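## Task

Get the 9-volt battery into the pedal bin, with the bin's lid allowed to fall shut afterwards.

## Robot and tools

ROBOT. Two arms, left_arm and right_arm, each with a parallel two-finger gripper. Calibrated bases in the scene frame: left_arm at (+0.044, +0.354, 0) m, quat_wxyz (+1.000, 0, 0, -0.012); right_arm at (+0.042, -0.329, 0) m, quat_wxyz (+1.000, 0, 0, +0.021). Both bases have +z as up. Arm names do not match image sides.

FRAMES. Scene frame: origin at table-top height halfway between the nominal bases, +x out over the table, +z up, left_arm on the +y side. Fixed cameras and the table use the scene frame. Every hand position, quaternion, velocity, target and wrist-camera pose belongs to that arm's own base frame. The gripper's fingers extend along its +z axis and spread along its y axis; end_effector_position sits between the finger pads, roughly 1 cm short of the tips. Reported poses may be a few cm off, more when the arm reaches far.

ROW FORMAT (used by execute_actions and move). 16 numbers: left_arm x, y, z, qw, qx, qy, qz, opening, then right_arm in the same order. x, y, z are an absolute gripper position in metres and the quaternion an absolute orientation (w first), both in that arm's base frame. Opening runs from -1 (shut) to +1 (0.094 m apart). Always fill both arms. An arm meant to stay idle should get its last reported pose and its desired opening every time; to hold an orientation, repeat one fixed quaternion rather than copying the drifting reported one. Writing 0 as an opening is a real command.

execute_actions(actions, cameras). actions is a list of actions; each action is a list of 1 to 15 rows, one row per 1/30 s step, the final row repeated until 15 steps are done. An empty list only returns state and images. If any target lies more than 0.6 m from that gripper's current position along any of the gripper's axes, the action is rejected for both arms; a malformed or failing first action rejects the whole call. Per step the controller limits the command to 100 mm and 20 degrees from the measured pose, so long jumps arrive in pieces; the result's Hand target line shows where each arm is actually headed, so send the remainder next call. cameras: list of names (cam_head_left, cam_head_right, cam_left_wrist, cam_right_wrist), [] for none, null or ["all"] for all.

move(target, speed, blend, opening_speed, blocking, cameras). Straight-line path from each Hand target to the absolute pose(s) in target: one 16-number row or a list of up to 15 rows (no 0.6 m check). speed: m/s per arm path, 0.002 to 0.5, default 0.25, turning capped at twice that in rad/s; one value or one per target. blend: corner rounding radius in m for lists, default 0 (stop at each). opening_speed: rate of the opening command per second on the -1..+1 scale, at least 0.2; use near the minimum for fragile items. blocking=false returns after about 0.5 s while motion continues; a new move takes over from the current point. Openings of the first row are sent at once; openings of later rows are applied only after all arms stop there. Paths ignore obstacles and the other arm, lag and overshoot more when fast. Paths capped at 10 s. The result adds a move: line with the ending (done, off_target, moving, held, fault) and limits (paced = pose clipped, held = steps withheld). done means within 10 mm and 2 degrees; it says nothing about contact.

wait(seconds 0 to 10, cameras): lets time pass holding commands; a running move keeps going. stop(cameras): brakes the current move; needs braking room. zoom_image(camera, region): region [x0, y0, x1, y1] in pixels of that camera's latest image, origin top-left, at most 504 by 504. finished_scene(scene): ends the current scene, irreversibly, giving its number; the goal must hold without the robot.

RESULTS. Each result gives positions, quaternions, joint positions (gripper last, in metres), torques, grip_measured, Tool commands and images; unchanged or near-zero items are omitted, and an empty execute_actions returns everything. grip_measured uses the opening scale and reads slightly wide when empty and up to about 0.064 below a hard part's width when squeezing. The fingers track the commanded opening until they meet resistance, so there is no visible stop at contact; commanding about 0.05 under the touch reading (0.11+ for small or round items) gives full force, roughly 50-64 N per pad. To release, command well above grip_measured. Torque numbers follow joint order, include arm weight, and joints 1-3 wrap sign at ±28 N m. Joint ranges (rad): waist -2.618..3.054, shoulder 0..3.142, elbow 0..3.142 (straight 2.901), wrist pitch -1.571..1.571, wrist yaw -1.571..1.571, wrist roll -2.094..2.094. A gripper resting a centimetre or more from its command in open air is normal friction, not contact.

CAMERAS. Four 672x504 images; calibration K, distortion and T_world_to_cam are given per camera (fixed ones in scene frame, wrist ones relative to their arm base), with small errors; fixed cameras are most accurate near image centre.

AVOID. Dropping parts, opening the gripper while a part still moves, fast impacts, hard pressing, arms colliding with each other (the clearance check does not guard gripper-to-gripper contact), routing a hand close past its own base (it can flip the shoulder; go around), and anything leaving the table. Occasional external tugs may disturb held or loose items. Motor heat rises from loads, stretched poses and pushing at unreachable targets: MOTOR HOT appears at 75 °C, at 90 °C the arm folds and goes idle, at 100 °C it collapses. Any arm stop is costly.

Each tool is called after "Emit:" as name([rows], argument=value, ...), one row to a line, values as JSON.

## Session

Emit:
execute_actions(actions=[])

Scene clock: 0.00 s.
left_arm: end_effector_position=(+0.3991, -0.0279, +0.1381) grip_measured=+1.000 end_effector_quat_wxyz=(+0.632, +0.030, +0.773, -0.048) | right_arm: end_effector_position=(+0.4011, -0.0102, +0.1186) grip_measured=+1.000 end_effector_quat_wxyz=(+0.608, +0.041, +0.793, -0.018)
Joint positions: left_arm=[-0.04 1.481 0.359 0.925 0.073 -0.023 0.094] | right_arm=[0.012 1.52 0.371 0.884 0.091 0.047 0.094]
Joint velocities: within noise
Joint torques (N m): no reading
Motor temperatures (°C): left_arm=[25 30 28 25 24 22 22] | right_arm=[22 28 31 23 19 22 23]
Heat: left arm: 30 °C; right arm: 31 °C.
Hand target: left_arm +0.4001, -0.0280, +0.1414; +0.635, +0.030, +0.770, -0.048 | right_arm +0.4035, -0.0103, +0.1264; +0.617, +0.042, +0.786, -0.018
Tool commands: left_gripper/opening=+1.0 right_gripper/opening=+1.0

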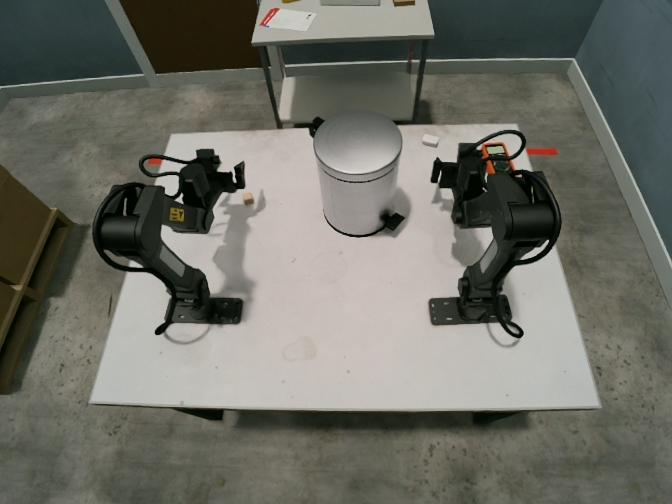

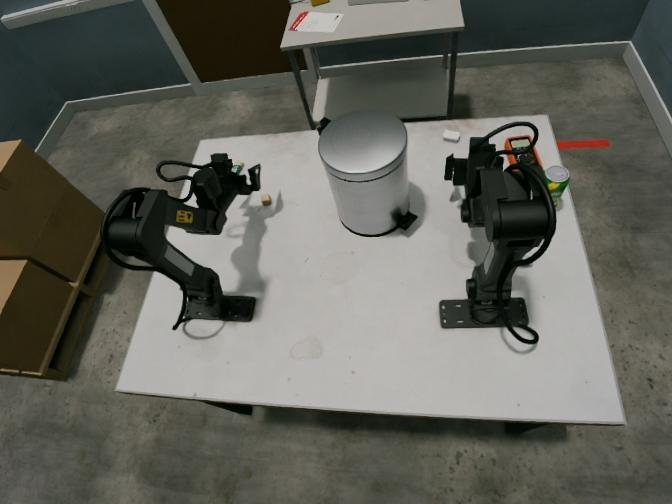

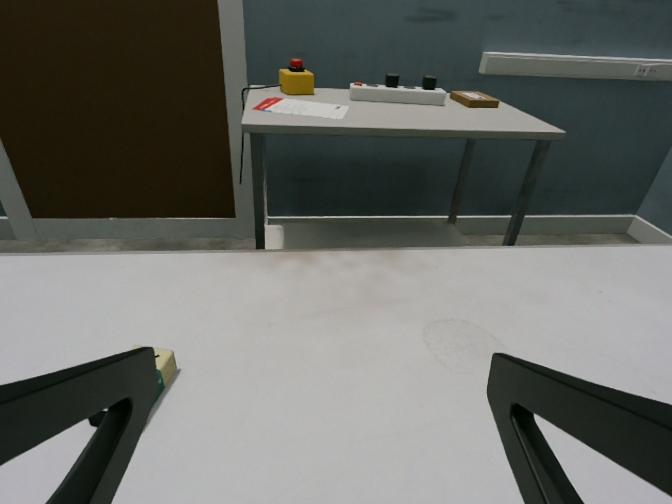

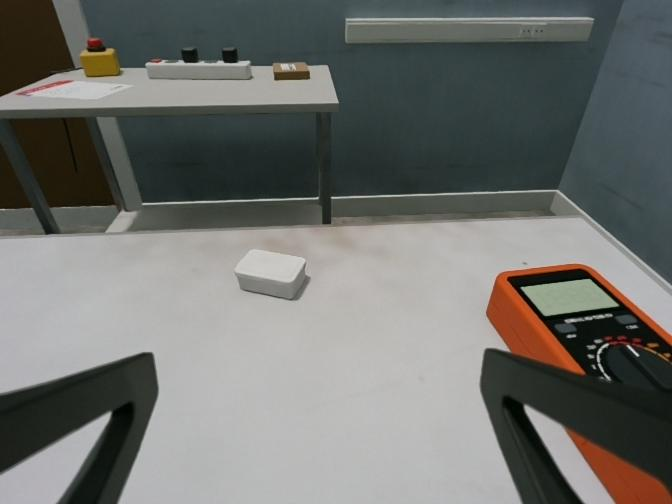

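Emit:
zoom_image(camera="cam_head_left", region=[130, 110, 290, 230])

Emit:
zoom_image(camera="cam_head_left", region=[290, 90, 450, 250])

Emit:
zoom_image(camera="cam_head_right", region=[180, 130, 300, 220])

Emit:
zoom_image(camera="cam_left_wrist", region=[60, 320, 220, 440])

Scaled by 3.150.

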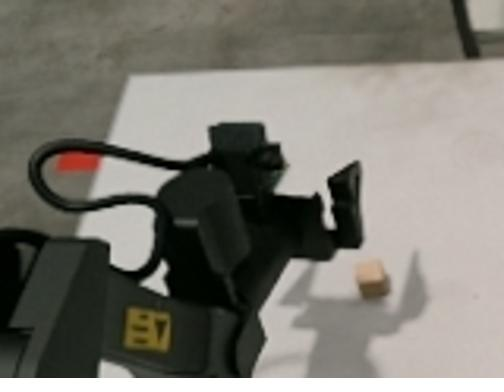

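Scaled by 3.150.

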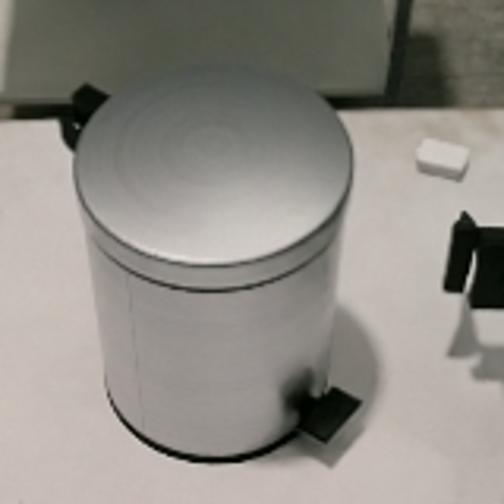

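Scaled by 4.200.

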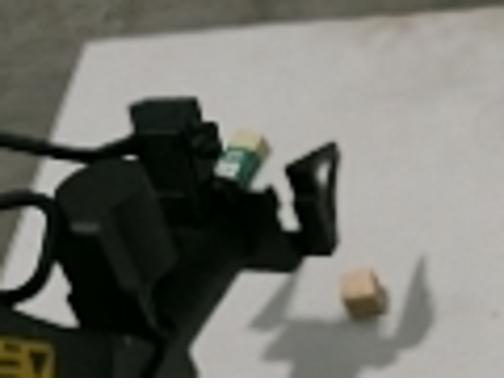

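Scaled by 3.150.

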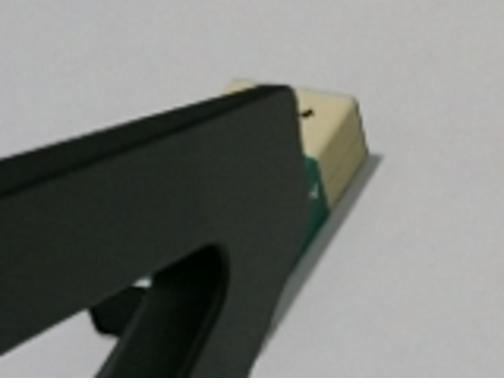

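Emit:
move(target=[0.33,0.03,0.25,0.423,0,0.906,0,1,0.4035,-0.0103,0.1264,0.617,0.042,0.786,-0.018,1])

Scene clock: 17.33 s.
left_arm: end_effector_position=(+0.3293, +0.0293, +0.2421) grip_measured=+1.000 end_effector_quat_wxyz=(+0.420, -0.003, +0.908, +0.000) | right_arm: end_effector_position=(+0.4011, -0.0102, +0.1185) grip_measured=+1.000 end_effector_quat_wxyz=(+0.608, +0.041, +0.793, -0.018)
Joint positions: left_arm=[0.143 1.079 1.047 -0.676 0.106 0.087 0.094] | right_arm=[0.012 1.52 0.371 0.884 0.091 0.047 0.094]
Joint torques (N m): left_arm=[0.5 -2.52 8.79 1.47 0.12 0.09] | right_arm=[0.08 -5.75 4.94 1.86 0.02 0.01]
Hand target: left_arm +0.3300, +0.0300, +0.2501; +0.423, +0.000, +0.906, +0.000 | right_arm +0.4034, -0.0103, +0.1264; +0.617, +0.042, +0.786, -0.018
Off the commanded pose: left_arm 0.008 m, 1 deg | right_arm 0.008 m, 1 deg.
move: done
camera_calibration:
cam_left_wrist: T_world_to_cam=[[0.0268352, -0.999195, 0.0298102, 0.0104105], [-0.851384, -0.0384726, -0.52313, 0.444604], [0.523856, -0.0113416, -0.851732, 0.139959], [0, 0, 0, 1]]
cam_right_wrist: T_world_to_cam=[[-0.121978, -0.992532, 0.000755528, 0.0330998], [-0.533073, 0.0648703, -0.843579, 0.352205], [0.837231, -0.103301, -0.537005, -0.167082], [0, 0, 0, 1]]

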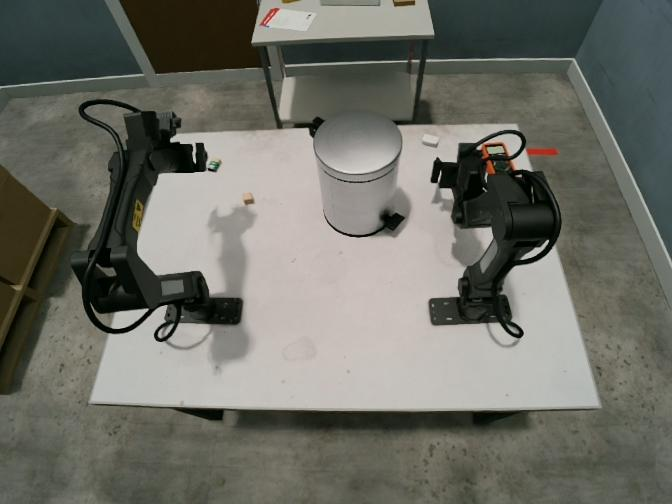

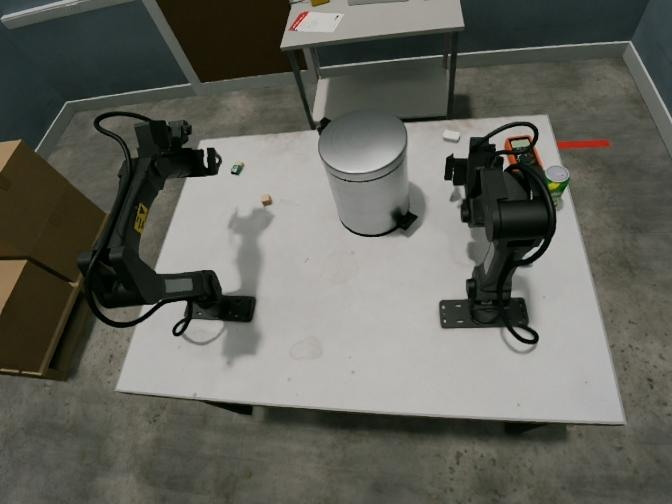

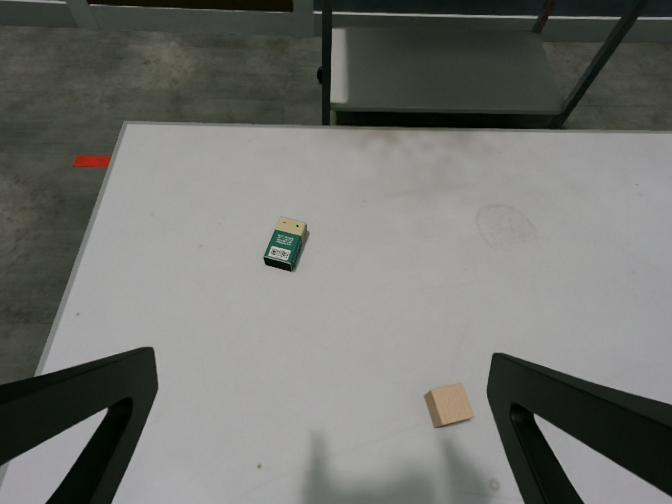

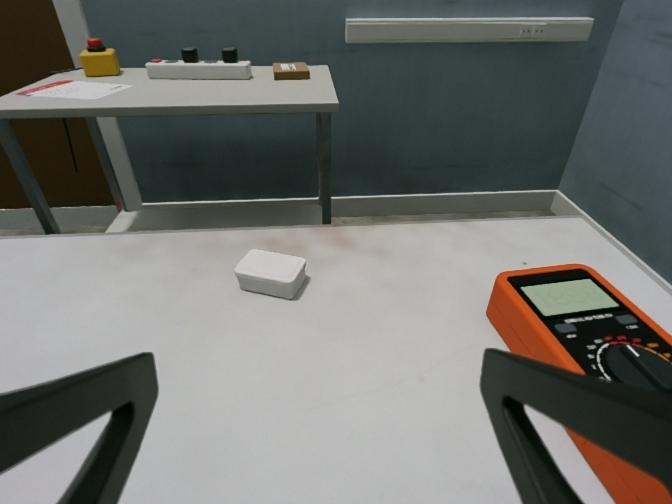

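Emit:
zoom_image(camera="cam_left_wrist", region=[230, 190, 350, 290])

Emit:
zoom_image(camera="cam_right_wrist", region=[210, 220, 330, 320])

Emit:
zoom_image(camera="cam_head_right", region=[470, 110, 600, 230])

Scaled by 4.200.

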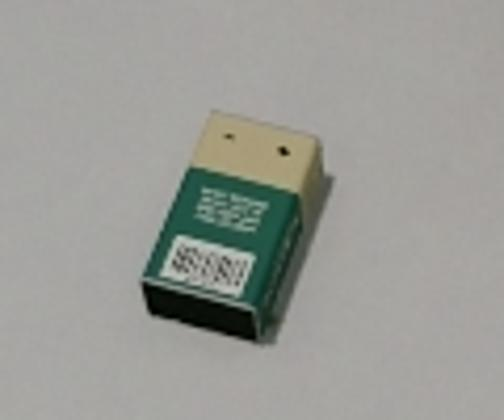

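Scaled by 4.200.

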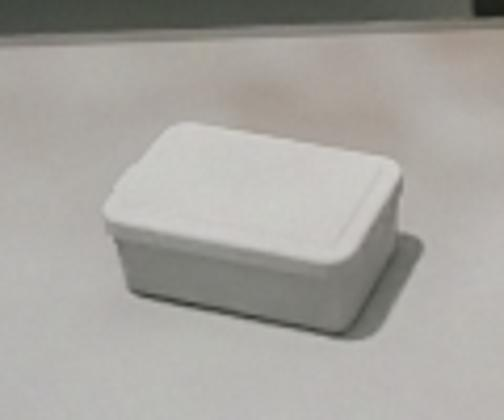

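Scaled by 3.877.

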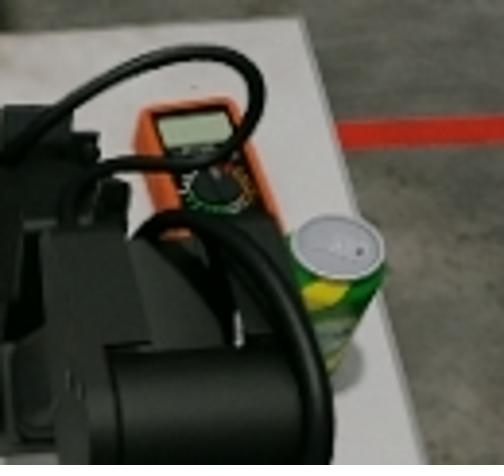

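Emit:
move(target=[0.515,0.0746,0.13,0,0.1045,0.9945,0,1,0.4035,-0.0103,0.1264,0.617,0.042,0.786,-0.018,1], cameras=["cam_left_wrist"])

Scene clock: 66.33 s.
left_arm: end_effector_position=(+0.5139, +0.0776, +0.1346) grip_measured=+1.000 end_effector_quat_wxyz=(+0.109, +0.096, +0.989, +0.026) | right_arm: end_effector_position=(+0.4011, -0.0102, +0.1185) grip_measured=+1.000 end_effector_quat_wxyz=(+0.608, +0.041, +0.793, -0.018)
Joint positions: left_arm=[0.149 2.526 2.718 -1.538 0.004 0.342 0.094] | right_arm=[0.012 1.52 0.371 0.884 0.091 0.047 0.094]
Joint torques (N m): left_arm=[-0.73 -12.23 7.34 0.58 -0.03 0.11] | right_arm=[0.09 -5.79 4.93 1.87 0.02 0.01]
Motor temperatures (°C): left_arm=[25 30 30 27 24 22 22] | right_arm=[22 29 31 29 19 22 23]
Hand target: left_arm +0.5144, +0.0746, +0.1296; +0.103, +0.103, +0.989, +0.026 | right_arm +0.4034, -0.0103, +0.1264; +0.617, +0.042, +0.786, -0.018
Off the commanded pose: left_arm 0.006 m, 13 deg | right_arm 0.008 m, 1 deg.
joint sent to its limit (left arm) — joint 4 (wrist pitch), lower limit. The joint targets are off in orientation, not in position.
move: off_target (left_arm)
camera_calibration:
cam_left_wrist: T_world_to_cam=[[-0.151538, -0.986472, -0.0625195, 0.160024], [-0.984385, 0.144882, 0.0999736, 0.517564], [-0.0895632, 0.0766931, -0.993024, 0.279616], [0, 0, 0, 1]]
Images, in order: cam_left_wrist.

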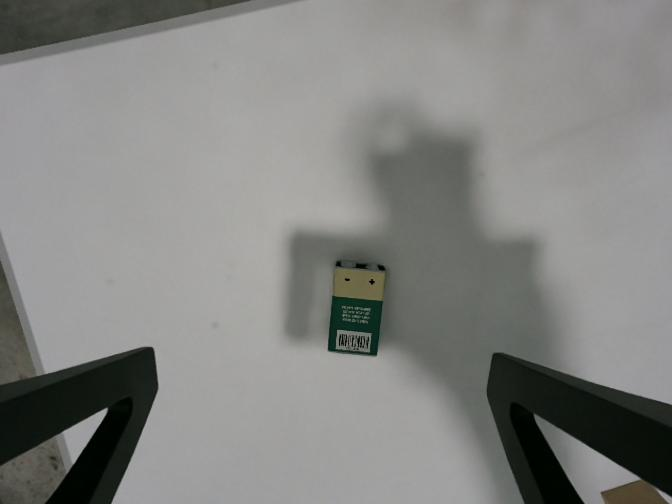

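Emit:
move([
  [0.509,0.072,0.06,0.1298,0.1036,0.986,-0.0136,1,0.4035,-0.0103,0.1264,0.617,0.042,0.786,-0.018,1],
  [0.509,0.072,0.022,0.1298,0.1036,0.986,-0.0136,1,0.4035,-0.0103,0.1264,0.617,0.042,0.786,-0.018,1],
], speed=[0.2,0.05], blend=[0.01,0], cameras=["cam_left_wrist"])

Scene clock: 80.43 s.
left_arm: end_effector_position=(+0.5113, +0.0717, +0.0238) grip_measured=+1.000 end_effector_quat_wxyz=(+0.127, +0.103, +0.987, -0.007) | right_arm: end_effector_position=(+0.4011, -0.0102, +0.1185) grip_measured=+1.000 end_effector_quat_wxyz=(+0.608, +0.041, +0.793, -0.018)
Joint positions: left_arm=[0.165 2.363 1.965 -0.932 0.081 0.363 0.094] | right_arm=[0.012 1.52 0.371 0.884 0.091 0.047 0.094]
Joint torques (N m): left_arm=[0.54 -14.76 3.75 0.94 0.18 0.08] | right_arm=[0.08 -5.78 4.94 1.85 0.01 0.01]
Hand target: left_arm +0.5090, +0.0719, +0.0221; +0.129, +0.104, +0.986, -0.014 | right_arm +0.4034, -0.0103, +0.1264; +0.617, +0.042, +0.786, -0.018
Off the commanded pose: left_arm 0.003 m, 1 deg | right_arm 0.008 m, 1 deg.
move: done
camera_calibration:
cam_left_wrist: T_world_to_cam=[[-0.1725, -0.985008, -0.00154408, 0.156049], [-0.983164, 0.172081, 0.0614552, 0.525291], [-0.0602682, 0.0121191, -0.998109, 0.159599], [0, 0, 0, 1]]
Images, in order: cam_left_wrist.

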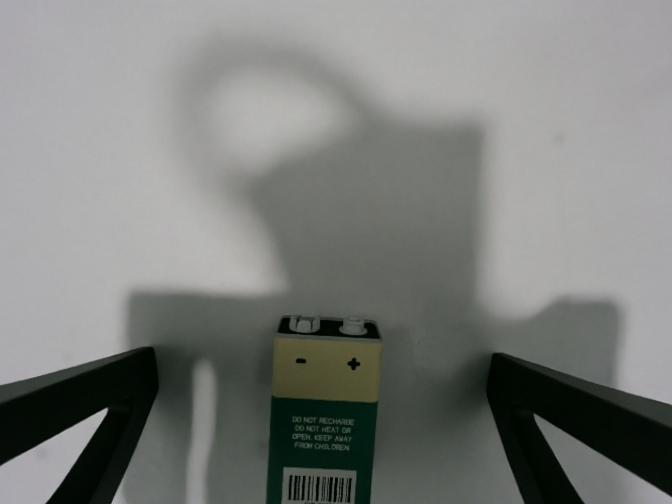

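Emit:
move([
  [0.498,0.0735,0.022,0.1298,0.1036,0.986,-0.0136,1,0.4035,-0.0103,0.1264,0.617,0.042,0.786,-0.018,1],
  [0.498,0.0735,0.011,0.1298,0.1036,0.986,-0.0136,1,0.4035,-0.0103,0.1264,0.617,0.042,0.786,-0.018,1],
], speed=0.03, cameras=["cam_left_wrist"])

Scene clock: 91.67 s.
left_arm: end_effector_position=(+0.5074, +0.0721, +0.0234) grip_measured=+1.000 end_effector_quat_wxyz=(+0.145, +0.104, +0.984, -0.009) | right_arm: end_effector_position=(+0.4011, -0.0102, +0.1185) grip_measured=+1.000 end_effector_quat_wxyz=(+0.608, +0.041, +0.793, -0.018)
Joint positions: left_arm=[0.172 2.311 1.864 -0.848 0.096 0.37 0.094] | right_arm=[0.012 1.52 0.371 0.884 0.091 0.047 0.094]
Joint torques (N m): left_arm=[0.59 -13.09 3.3 0.88 0.09 0.09] | right_arm=[0.09 -5.75 4.92 1.86 0.02 0]
Motor temperatures (°C): left_arm=[25 35 29 26 24 22 22] | right_arm=[22 28 31 30 19 22 23]
Heat: left arm: 35 °C; right arm: 31 °C.
Hand target: left_arm +0.4979, +0.0735, +0.0112; +0.130, +0.104, +0.986, -0.014 | right_arm +0.4034, -0.0103, +0.1264; +0.617, +0.042, +0.786, -0.018
Off the commanded pose: left_arm 0.016 m, 2 deg | right_arm 0.008 m, 1 deg.
move: off_target (left_arm)
camera_calibration:
cam_left_wrist: T_world_to_cam=[[-0.175311, -0.984513, -0.000969602, 0.15712], [-0.984229, 0.175236, 0.0242148, 0.522616], [-0.0236698, 0.00519942, -0.999706, 0.140949], [0, 0, 0, 1]]
Images, in order: cam_left_wrist.

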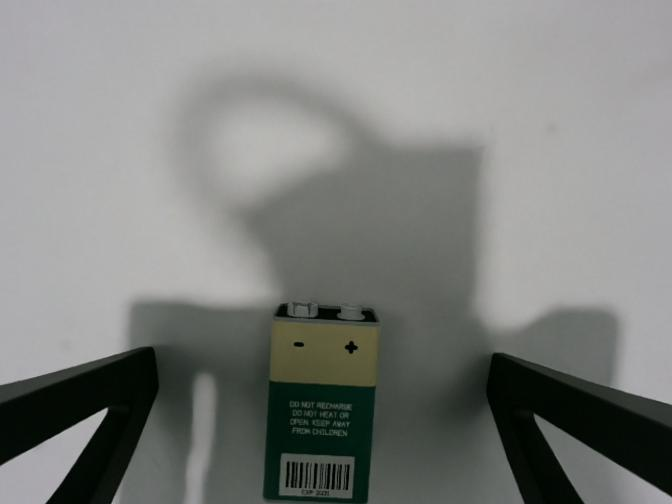

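Emit:
move([
  [0.504,0.0725,0.027,0.1298,0.1036,0.986,-0.0136,1,0.4035,-0.0103,0.1264,0.617,0.042,0.786,-0.018,1],
  [0.504,0.0725,0.027,0.1298,0.1036,0.986,-0.0136,-0.6,0.4035,-0.0103,0.1264,0.617,0.042,0.786,-0.018,1],
], speed=0.05, opening_speed=1.0, cameras=["cam_left_wrist"])

Scene clock: 104.70 s.
left_arm: end_effector_position=(+0.5008, +0.0710, +0.0257) grip_measured=-0.463 end_effector_quat_wxyz=(+0.130, +0.103, +0.986, -0.013) | right_arm: end_effector_position=(+0.4011, -0.0102, +0.1185) grip_measured=+1.000 end_effector_quat_wxyz=(+0.608, +0.041, +0.793, -0.018)
Joint positions: left_arm=[0.172 2.311 1.882 -0.897 0.096 0.37 0.025] | right_arm=[0.012 1.52 0.371 0.884 0.091 0.047 0.094]
Joint torques (N m): left_arm=[0.14 -12.16 8.01 0.62 0.09 0.05] | right_arm=[0.08 -5.74 4.93 1.87 0.02 0.01]
Hand target: left_arm +0.5038, +0.0725, +0.0269; +0.130, +0.104, +0.986, -0.014 | right_arm +0.4034, -0.0103, +0.1264; +0.617, +0.042, +0.786, -0.018
Off the commanded pose: left_arm 0.004 m, 0 deg | right_arm 0.008 m, 1 deg.
move: done
camera_calibration:
cam_left_wrist: T_world_to_cam=[[-0.175081, -0.984508, 0.00949974, 0.154508], [-0.983022, 0.175338, 0.0540725, 0.514851], [-0.0549005, 0.000128594, -0.998492, 0.159089], [0, 0, 0, 1]]
Images, in order: cam_left_wrist.

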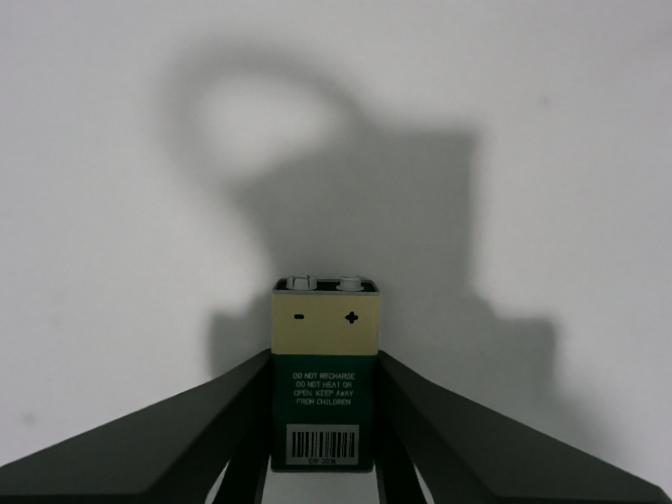

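Emit:
move([
  [0.48,0.0725,0.12,0.1298,0.1036,0.986,-0.0136,-0.6,0.22,0.0,0.22,0.4186,-0.375,0.804,0.195,-1],
  [0.35,0.03,0.38,0.2588,0,0.9659,0,-0.6,0.2,0.0,0.22,0.4186,-0.375,0.804,0.195,-1],
], speed=0.2, blend=[0.03,0])

Scene clock: 127.83 s.
left_arm: end_effector_position=(+0.3524, +0.0316, +0.3756) grip_measured=-0.463 end_effector_quat_wxyz=(+0.320, +0.001, +0.947, +0.006) | right_arm: end_effector_position=(+0.2035, -0.0024, +0.2168) grip_measured=-0.996 end_effector_quat_wxyz=(+0.415, -0.373, +0.812, +0.171)
Joint positions: left_arm=[0.117 1.645 2.267 -1.544 0.061 0.099 0.025] | right_arm=[-0.797 1.124 1.029 -1.54 -0.93 -1.691 0]
Joint torques (N m): left_arm=[-0.58 -6.31 5.63 1.29 0.01 -0.1] | right_arm=[-0.43 -3.23 4.41 0.18 -0.58 0.05]
Hand target: left_arm +0.3499, +0.0299, +0.3794; +0.323, -0.001, +0.946, +0.006 | right_arm +0.2011, +0.0005, +0.2194; +0.419, -0.368, +0.812, +0.173
Off the commanded pose: left_arm 0.005 m, 7 deg | right_arm 0.005 m, 3 deg.
joint sent to its limit (left arm) — joint 4 (wrist pitch), lower limit. The joint targets are off in orientation, not in position.
joint sent to its limit (right arm) — joint 4 (wrist pitch), lower limit. The joint targets are off in orientation, not in position.
move: off_target (left_arm, right_arm)
camera_calibration:
cam_left_wrist: T_world_to_cam=[[0.0277773, -0.999559, 0.0105101, 0.0150075], [-0.943798, -0.029689, -0.329188, 0.493616], [0.329355, -0.000775438, -0.944206, 0.344468], [0, 0, 0, 1]]
cam_right_wrist: T_world_to_cam=[[0.7309, -0.679353, 0.065304, -0.170102], [-0.522008, -0.618114, -0.587744, 0.270001], [0.439651, 0.395493, -0.806407, 0.192406], [0, 0, 0, 1]]

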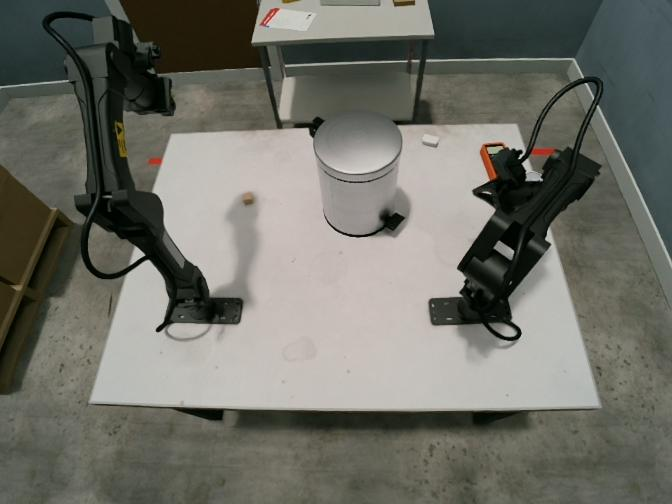

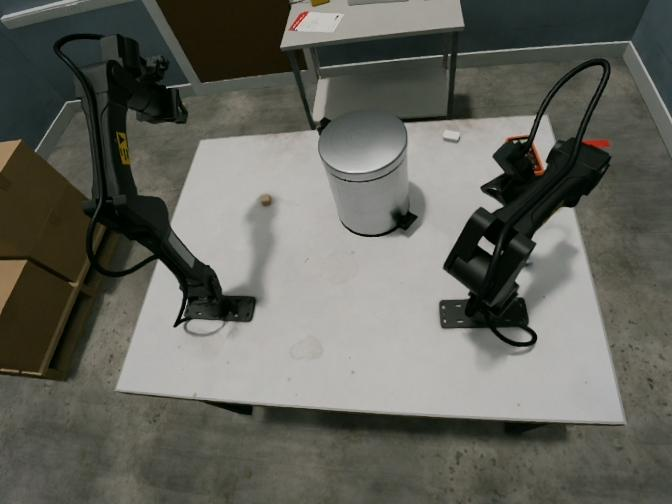

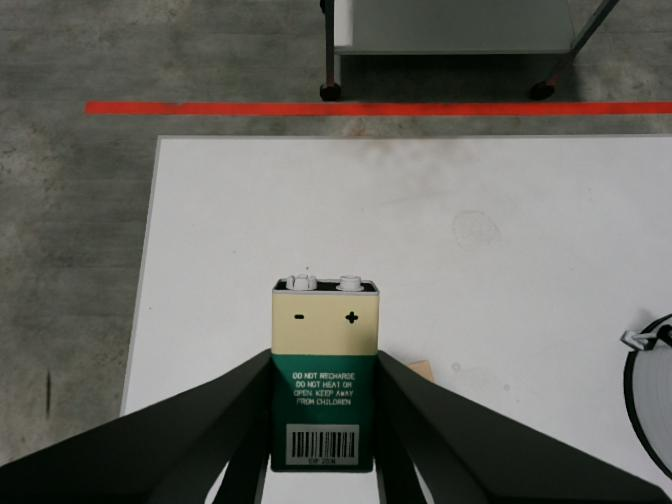

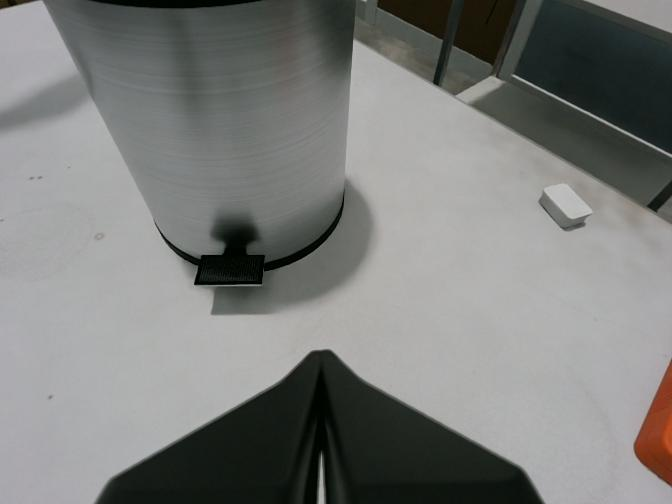

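Emit:
move(target=[0.35,0.03,0.38,0.3227,-0.001,0.946,0.006,-0.6,0.245,0.15,0.09,0.3536,-0.3536,0.8536,0.1464,-1], speed=0.15)

Scene clock: 140.10 s.
left_arm: end_effector_position=(+0.3523, +0.0317, +0.3754) grip_measured=-0.463 end_effector_quat_wxyz=(+0.319, +0.001, +0.948, +0.006) | right_arm: end_effector_position=(+0.2450, +0.1483, +0.0916) grip_measured=-0.996 end_effector_quat_wxyz=(+0.352, -0.353, +0.854, +0.146)
Joint positions: left_arm=[0.117 1.645 2.267 -1.544 0.06 0.099 0.025] | right_arm=[0.359 1.003 0.478 -0.311 -0.295 -0.311 0]
Joint torques (N m): left_arm=[-0.61 -6.3 5.72 1.29 0.01 -0.07] | right_arm=[0.62 -1.77 5.05 1.57 -0.12 0.06]
Hand target: left_arm +0.3499, +0.0300, +0.3799; +0.324, -0.001, +0.946, +0.006 | right_arm +0.2449, +0.1499, +0.0899; +0.353, -0.354, +0.854, +0.146
Off the commanded pose: left_arm 0.005 m, 0 deg | right_arm 0.002 m, 0 deg.
joint sent to its limit (left arm) — joint 4 (wrist pitch), lower limit. The joint targets still meet the commanded pose.
move: done
camera_calibration:
cam_left_wrist: T_world_to_cam=[[0.0285497, -0.99954, 0.0102033, 0.0149734], [-0.944046, -0.0303171, -0.328418, 0.493246], [0.328576, -0.000256156, -0.944477, 0.344766], [0, 0, 0, 1]]
cam_right_wrist: T_world_to_cam=[[0.692281, -0.720711, 0.0363527, -0.0716291], [-0.628365, -0.626817, -0.460715, 0.326889], [0.354829, 0.296102, -0.886803, 0.056537], [0, 0, 0, 1]]

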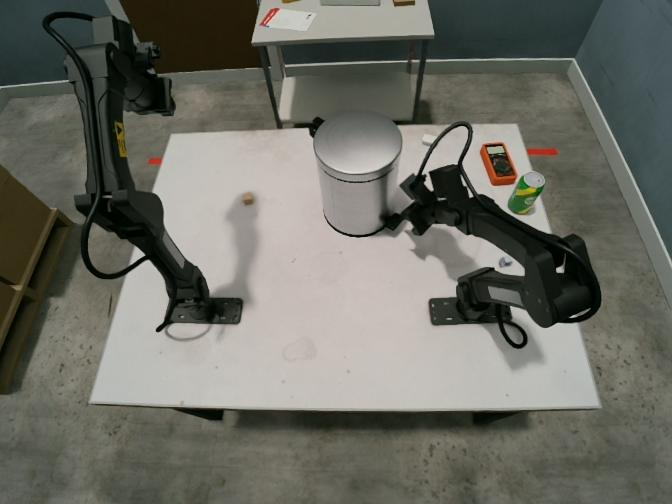

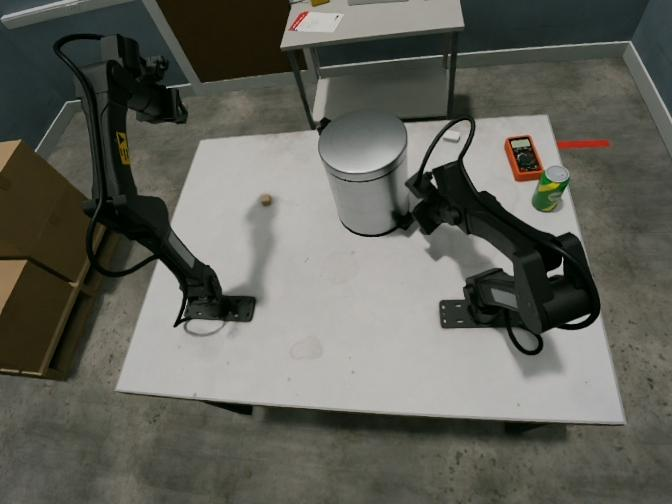

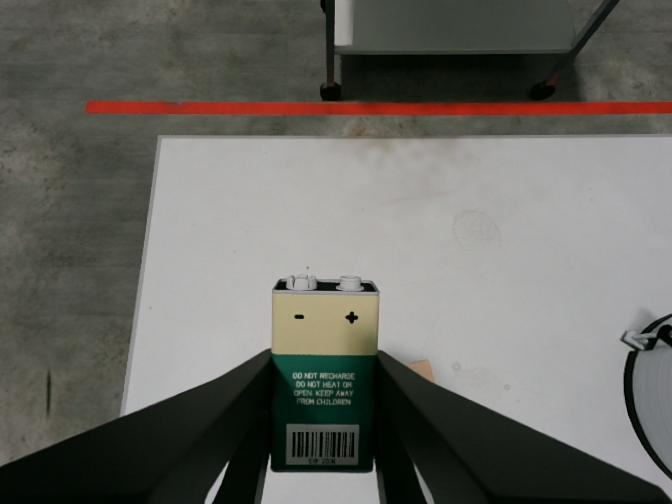

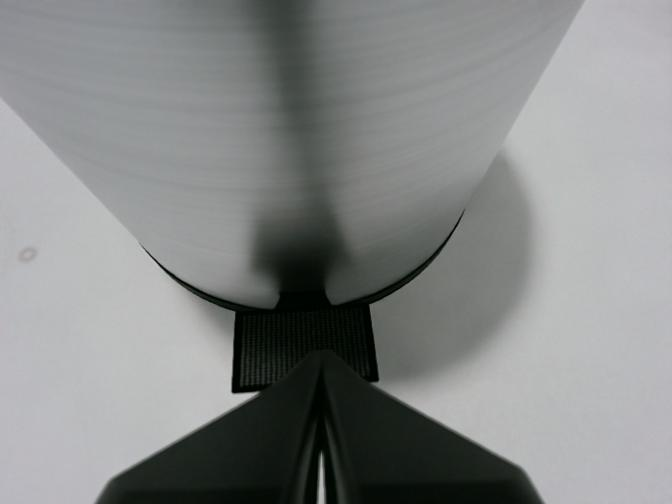

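Emit:
move([
  [0.35,0.03,0.38,0.3227,-0.001,0.946,0.006,-0.6,0.252,0.160,0.055,0.3536,-0.3536,0.8536,0.1464,-1],
  [0.35,0.03,0.38,0.3227,-0.001,0.946,0.006,-0.6,0.252,0.160,0.02,0.3536,-0.3536,0.8536,0.1464,-1],
], speed=[0.1,0.04], cameras=["cam_head_left","cam_right_wrist"])

Scene clock: 152.40 s.
left_arm: end_effector_position=(+0.3523, +0.0318, +0.3754) grip_measured=-0.463 end_effector_quat_wxyz=(+0.319, +0.001, +0.948, +0.006) | right_arm: end_effector_position=(+0.2416, +0.1534, +0.0203) grip_measured=-0.996 end_effector_quat_wxyz=(+0.331, -0.353, +0.863, +0.146)
Joint positions: left_arm=[0.117 1.645 2.267 -1.544 0.06 0.099 0.025] | right_arm=[0.394 1.237 0.298 0.066 -0.272 -0.283 0]
Joint torques (N m): left_arm=[-0.59 -6.28 5.72 1.29 0 -0.07] | right_arm=[0.77 0.53 4.25 2.31 -0.1 0.07]
Hand target: left_arm +0.3499, +0.0300, +0.3799; +0.324, -0.001, +0.946, +0.006 | right_arm +0.2506, +0.1592, +0.0213; +0.351, -0.354, +0.854, +0.146
Off the commanded pose: left_arm 0.005 m, 0 deg | right_arm 0.012 m, 3 deg.
joint sent to its limit (left arm) — joint 4 (wrist pitch), lower limit. The joint targets still meet the commanded pose.
move: off_target (right_arm)
camera_calibration:
cam_right_wrist: T_world_to_cam=[[0.69326, -0.720435, 0.019083, -0.0629252], [-0.647032, -0.633851, -0.423771, 0.299964], [0.317395, 0.281436, -0.905568, 0.00466667], [0, 0, 0, 1]]
Images, in order: cam_head_left, cam_right_wrist.

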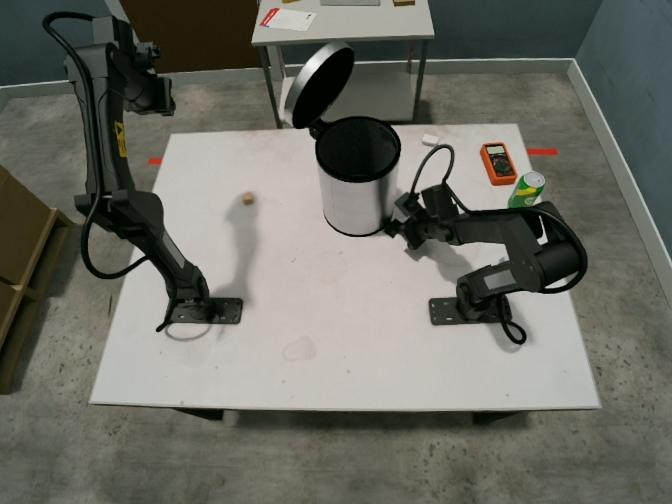

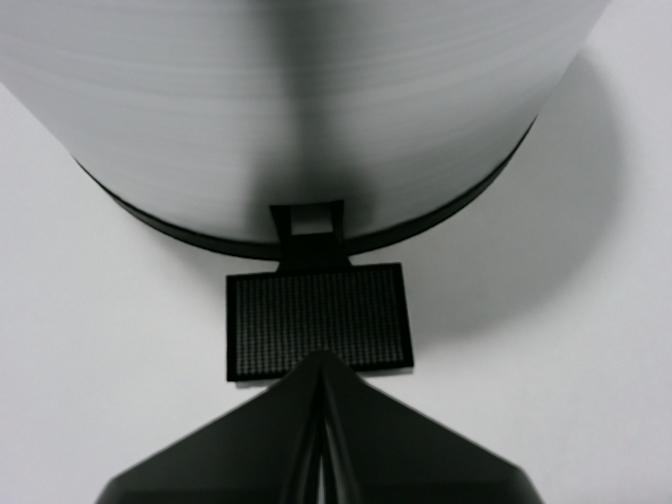

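Emit:
move([
  [0.27,-0.25,0.43,0.2691,0.4255,0.8535,-0.1342,-0.6,0.252,0.160,0.02,0.3536,-0.3536,0.8536,0.1464,-1],
  [0.315,-0.42,0.38,0.2691,0.4255,0.8535,-0.1342,-0.6,0.252,0.160,0.02,0.3536,-0.3536,0.8536,0.1464,-1],
], speed=[0.2,0.12], blend=[0.04,0])

Scene clock: 176.87 s.
left_arm: end_effector_position=(+0.3114, -0.4136, +0.3732) grip_measured=-0.462 end_effector_quat_wxyz=(+0.378, +0.408, +0.809, -0.189) | right_arm: end_effector_position=(+0.2416, +0.1535, +0.0203) grip_measured=-0.996 end_effector_quat_wxyz=(+0.331, -0.353, +0.863, +0.146)
Joint positions: left_arm=[-0.927 2.18 2.841 -1.36 0.002 0.006 0.025] | right_arm=[0.394 1.237 0.298 0.066 -0.272 -0.283 0]
Joint torques (N m): left_arm=[-0.42 -9.83 6.53 1.87 -0.05 -0.09] | right_arm=[0.76 0.51 4.22 2.31 -0.09 0.07]
Hand target: left_arm +0.3144, -0.4193, +0.3794; +0.392, +0.401, +0.804, -0.196 | right_arm +0.2506, +0.1592, +0.0213; +0.352, -0.354, +0.854, +0.146
Off the commanded pose: left_arm 0.010 m, 15 deg | right_arm 0.012 m, 3 deg.
elbow stopped short (left arm): the move would have taken joint 3 (elbow) straighter than the controller allows.
move: off_target (left_arm, right_arm)
camera_calibration:
cam_left_wrist: T_world_to_cam=[[-0.790204, -0.612362, 0.0242834, -0.0191009], [-0.530278, 0.663343, -0.527998, 0.672933], [0.307218, -0.430103, -0.848898, 0.149191], [0, 0, 0, 1]]
cam_right_wrist: T_world_to_cam=[[0.693439, -0.72027, 0.0188108, -0.0629231], [-0.646924, -0.633896, -0.423869, 0.299965], [0.317224, 0.281758, -0.905528, 0.00466599], [0, 0, 0, 1]]

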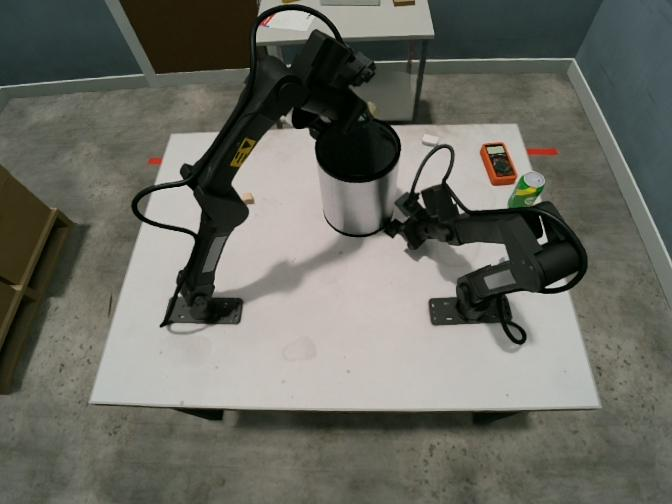

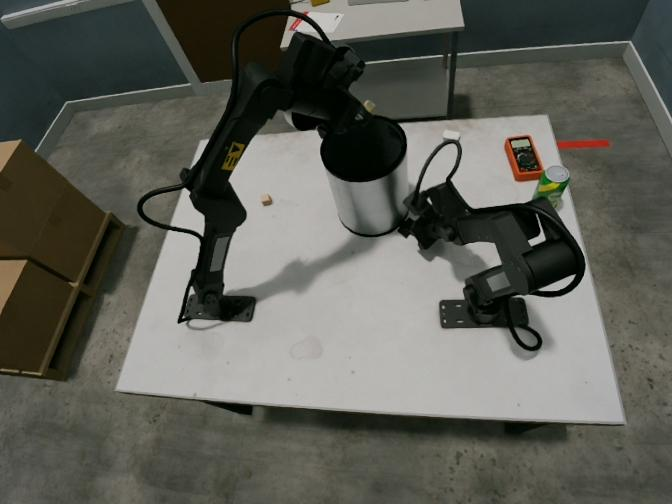

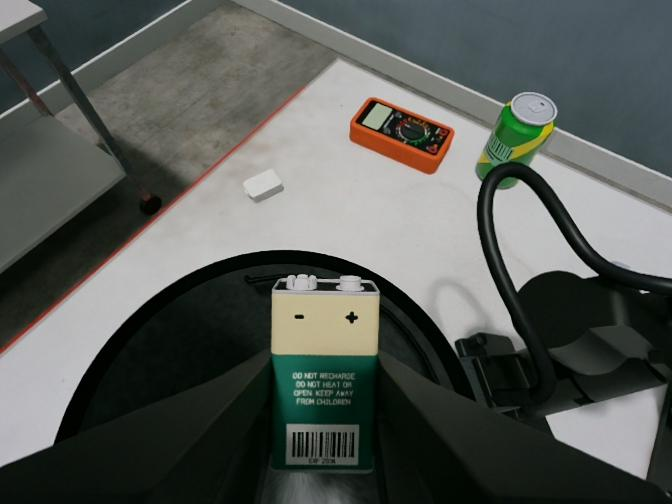

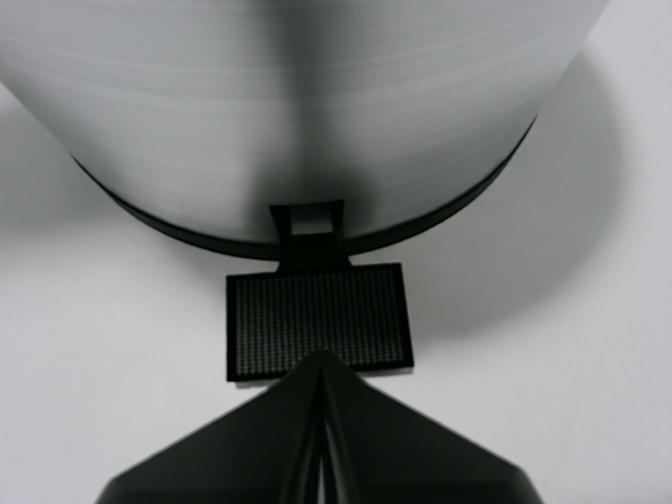

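Emit:
move([
  [0.315,-0.415,0.30,0.2691,0.4255,0.8535,-0.1342,-0.6,0.252,0.160,0.02,0.3536,-0.3536,0.8536,0.1464,-1],
], speed=[0.12], cameras=["cam_head_left","cam_head_right","cam_left_wrist"])

Scene clock: 183.83 s.
left_arm: end_effector_position=(+0.3120, -0.4143, +0.3026) grip_measured=-0.462 end_effector_quat_wxyz=(+0.287, +0.426, +0.846, -0.143) | right_arm: end_effector_position=(+0.2416, +0.1535, +0.0203) grip_measured=-0.996 end_effector_quat_wxyz=(+0.331, -0.353, +0.863, +0.146)
Joint positions: left_arm=[-0.927 2.281 2.841 -1.478 0.002 0.006 0.025] | right_arm=[0.394 1.237 0.298 0.066 -0.272 -0.283 0]
Joint torques (N m): left_arm=[0.24 -10.4 6.68 1.28 0.01 -0.03] | right_arm=[0.73 0.53 4.19 2.31 -0.08 0.06]
Hand target: left_arm +0.3146, -0.4146, +0.2995; +0.285, +0.423, +0.848, -0.142 | right_arm +0.2506, +0.1592, +0.0213; +0.352, -0.354, +0.854, +0.146
Off the commanded pose: left_arm 0.004 m, 2 deg | right_arm 0.012 m, 3 deg.
elbow stopped short (left arm): the move would have taken joint 3 (elbow) straighter than the controller allows.
move: off_target (right_arm)
camera_calibration:
cam_left_wrist: T_world_to_cam=[[-0.787113, -0.616479, 0.0201389, -0.0187476], [-0.58708, 0.738763, -0.331008, 0.625806], [0.189182, -0.272364, -0.943413, 0.219489], [0, 0, 0, 1]]
Images, in order: cam_head_left, cam_head_right, cam_left_wrist.

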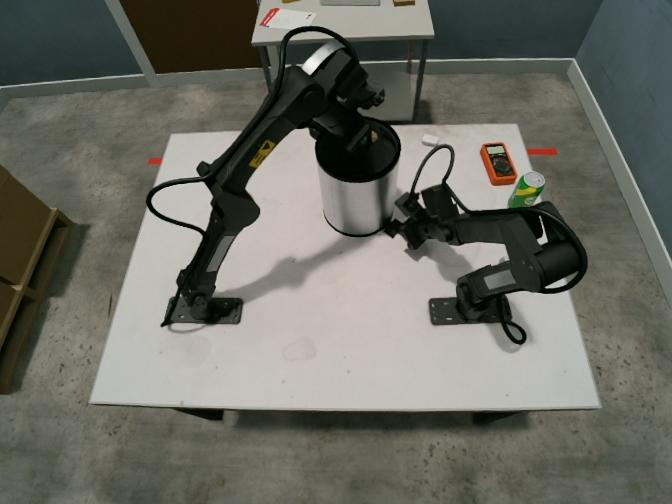

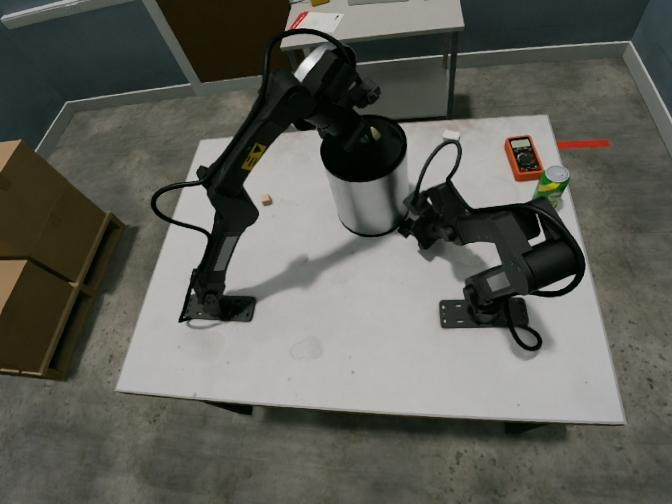

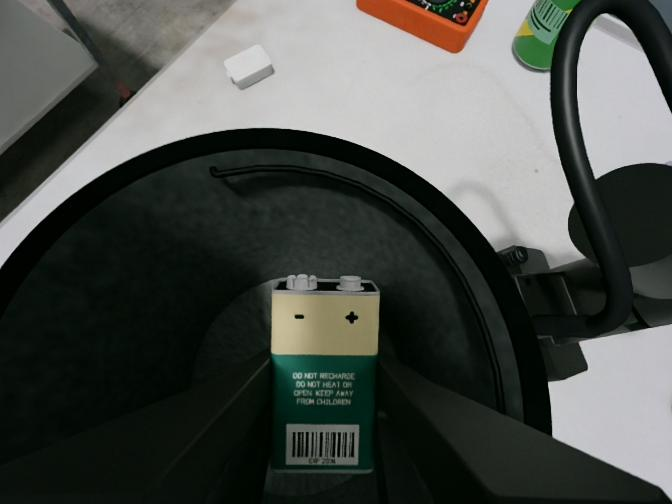

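Emit:
move([
  [0.317,-0.412,0.20,0.1937,0.4356,0.8737,-0.0966,-0.6,0.252,0.160,0.02,0.3536,-0.3536,0.8536,0.1464,-1],
], speed=[0.08], cameras=["cam_head_left","cam_head_right","cam_left_wrist"])

Scene clock: 192.73 s.
left_arm: end_effector_position=(+0.3110, -0.4152, +0.2043) grip_measured=-0.462 end_effector_quat_wxyz=(+0.188, +0.439, +0.872, -0.106) | right_arm: end_effector_position=(+0.2416, +0.1535, +0.0203) grip_measured=-0.996 end_effector_quat_wxyz=(+0.331, -0.353, +0.863, +0.146)
Joint positions: left_arm=[-0.922 2.244 2.432 -1.323 0.024 0.005 0.025] | right_arm=[0.394 1.237 0.298 0.066 -0.272 -0.283 0]
Joint torques (N m): left_arm=[0.49 -13.24 3.56 1.3 -0.17 0.05] | right_arm=[0.73 0.47 4.19 2.31 -0.08 0.06]
Hand target: left_arm +0.3169, -0.4119, +0.2001; +0.193, +0.436, +0.874, -0.096 | right_arm +0.2506, +0.1592, +0.0213; +0.351, -0.354, +0.854, +0.146
Off the commanded pose: left_arm 0.008 m, 1 deg | right_arm 0.012 m, 3 deg.
move: off_target (right_arm)
camera_calibration:
cam_left_wrist: T_world_to_cam=[[-0.78664, -0.616381, 0.0356699, -0.0214214], [-0.615752, 0.77898, -0.11849, 0.575562], [0.045249, -0.115173, -0.992314, 0.246767], [0, 0, 0, 1]]
Images, in order: cam_head_left, cam_head_right, cam_left_wrist.

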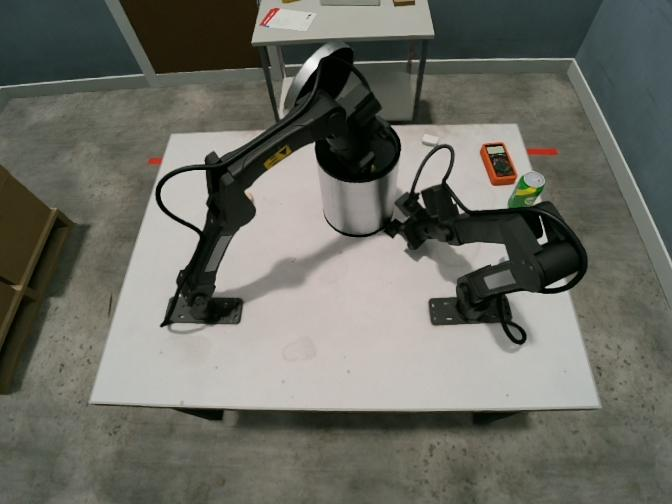

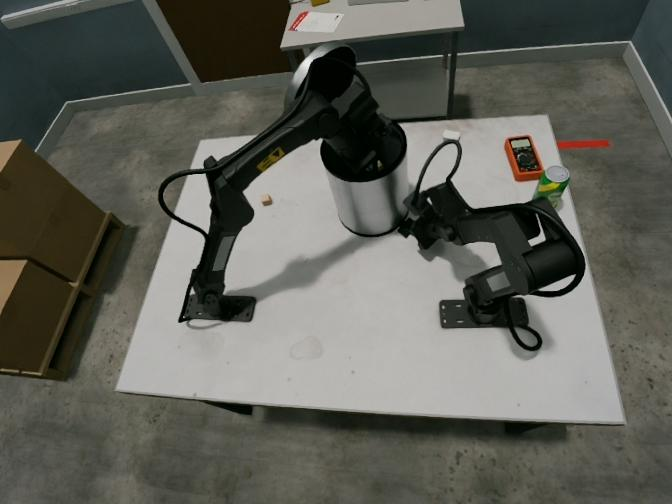

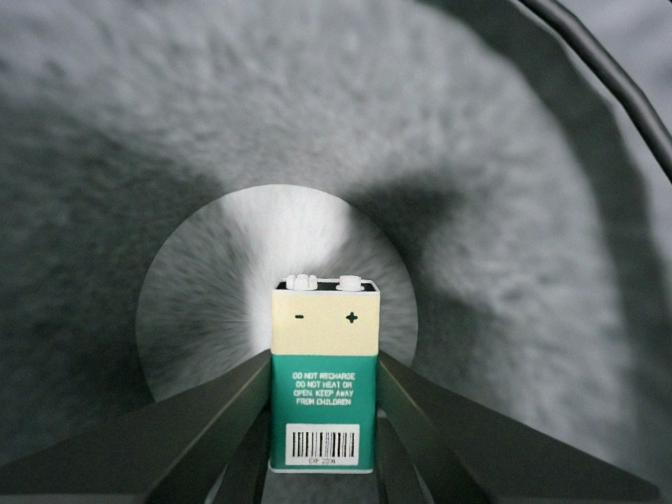

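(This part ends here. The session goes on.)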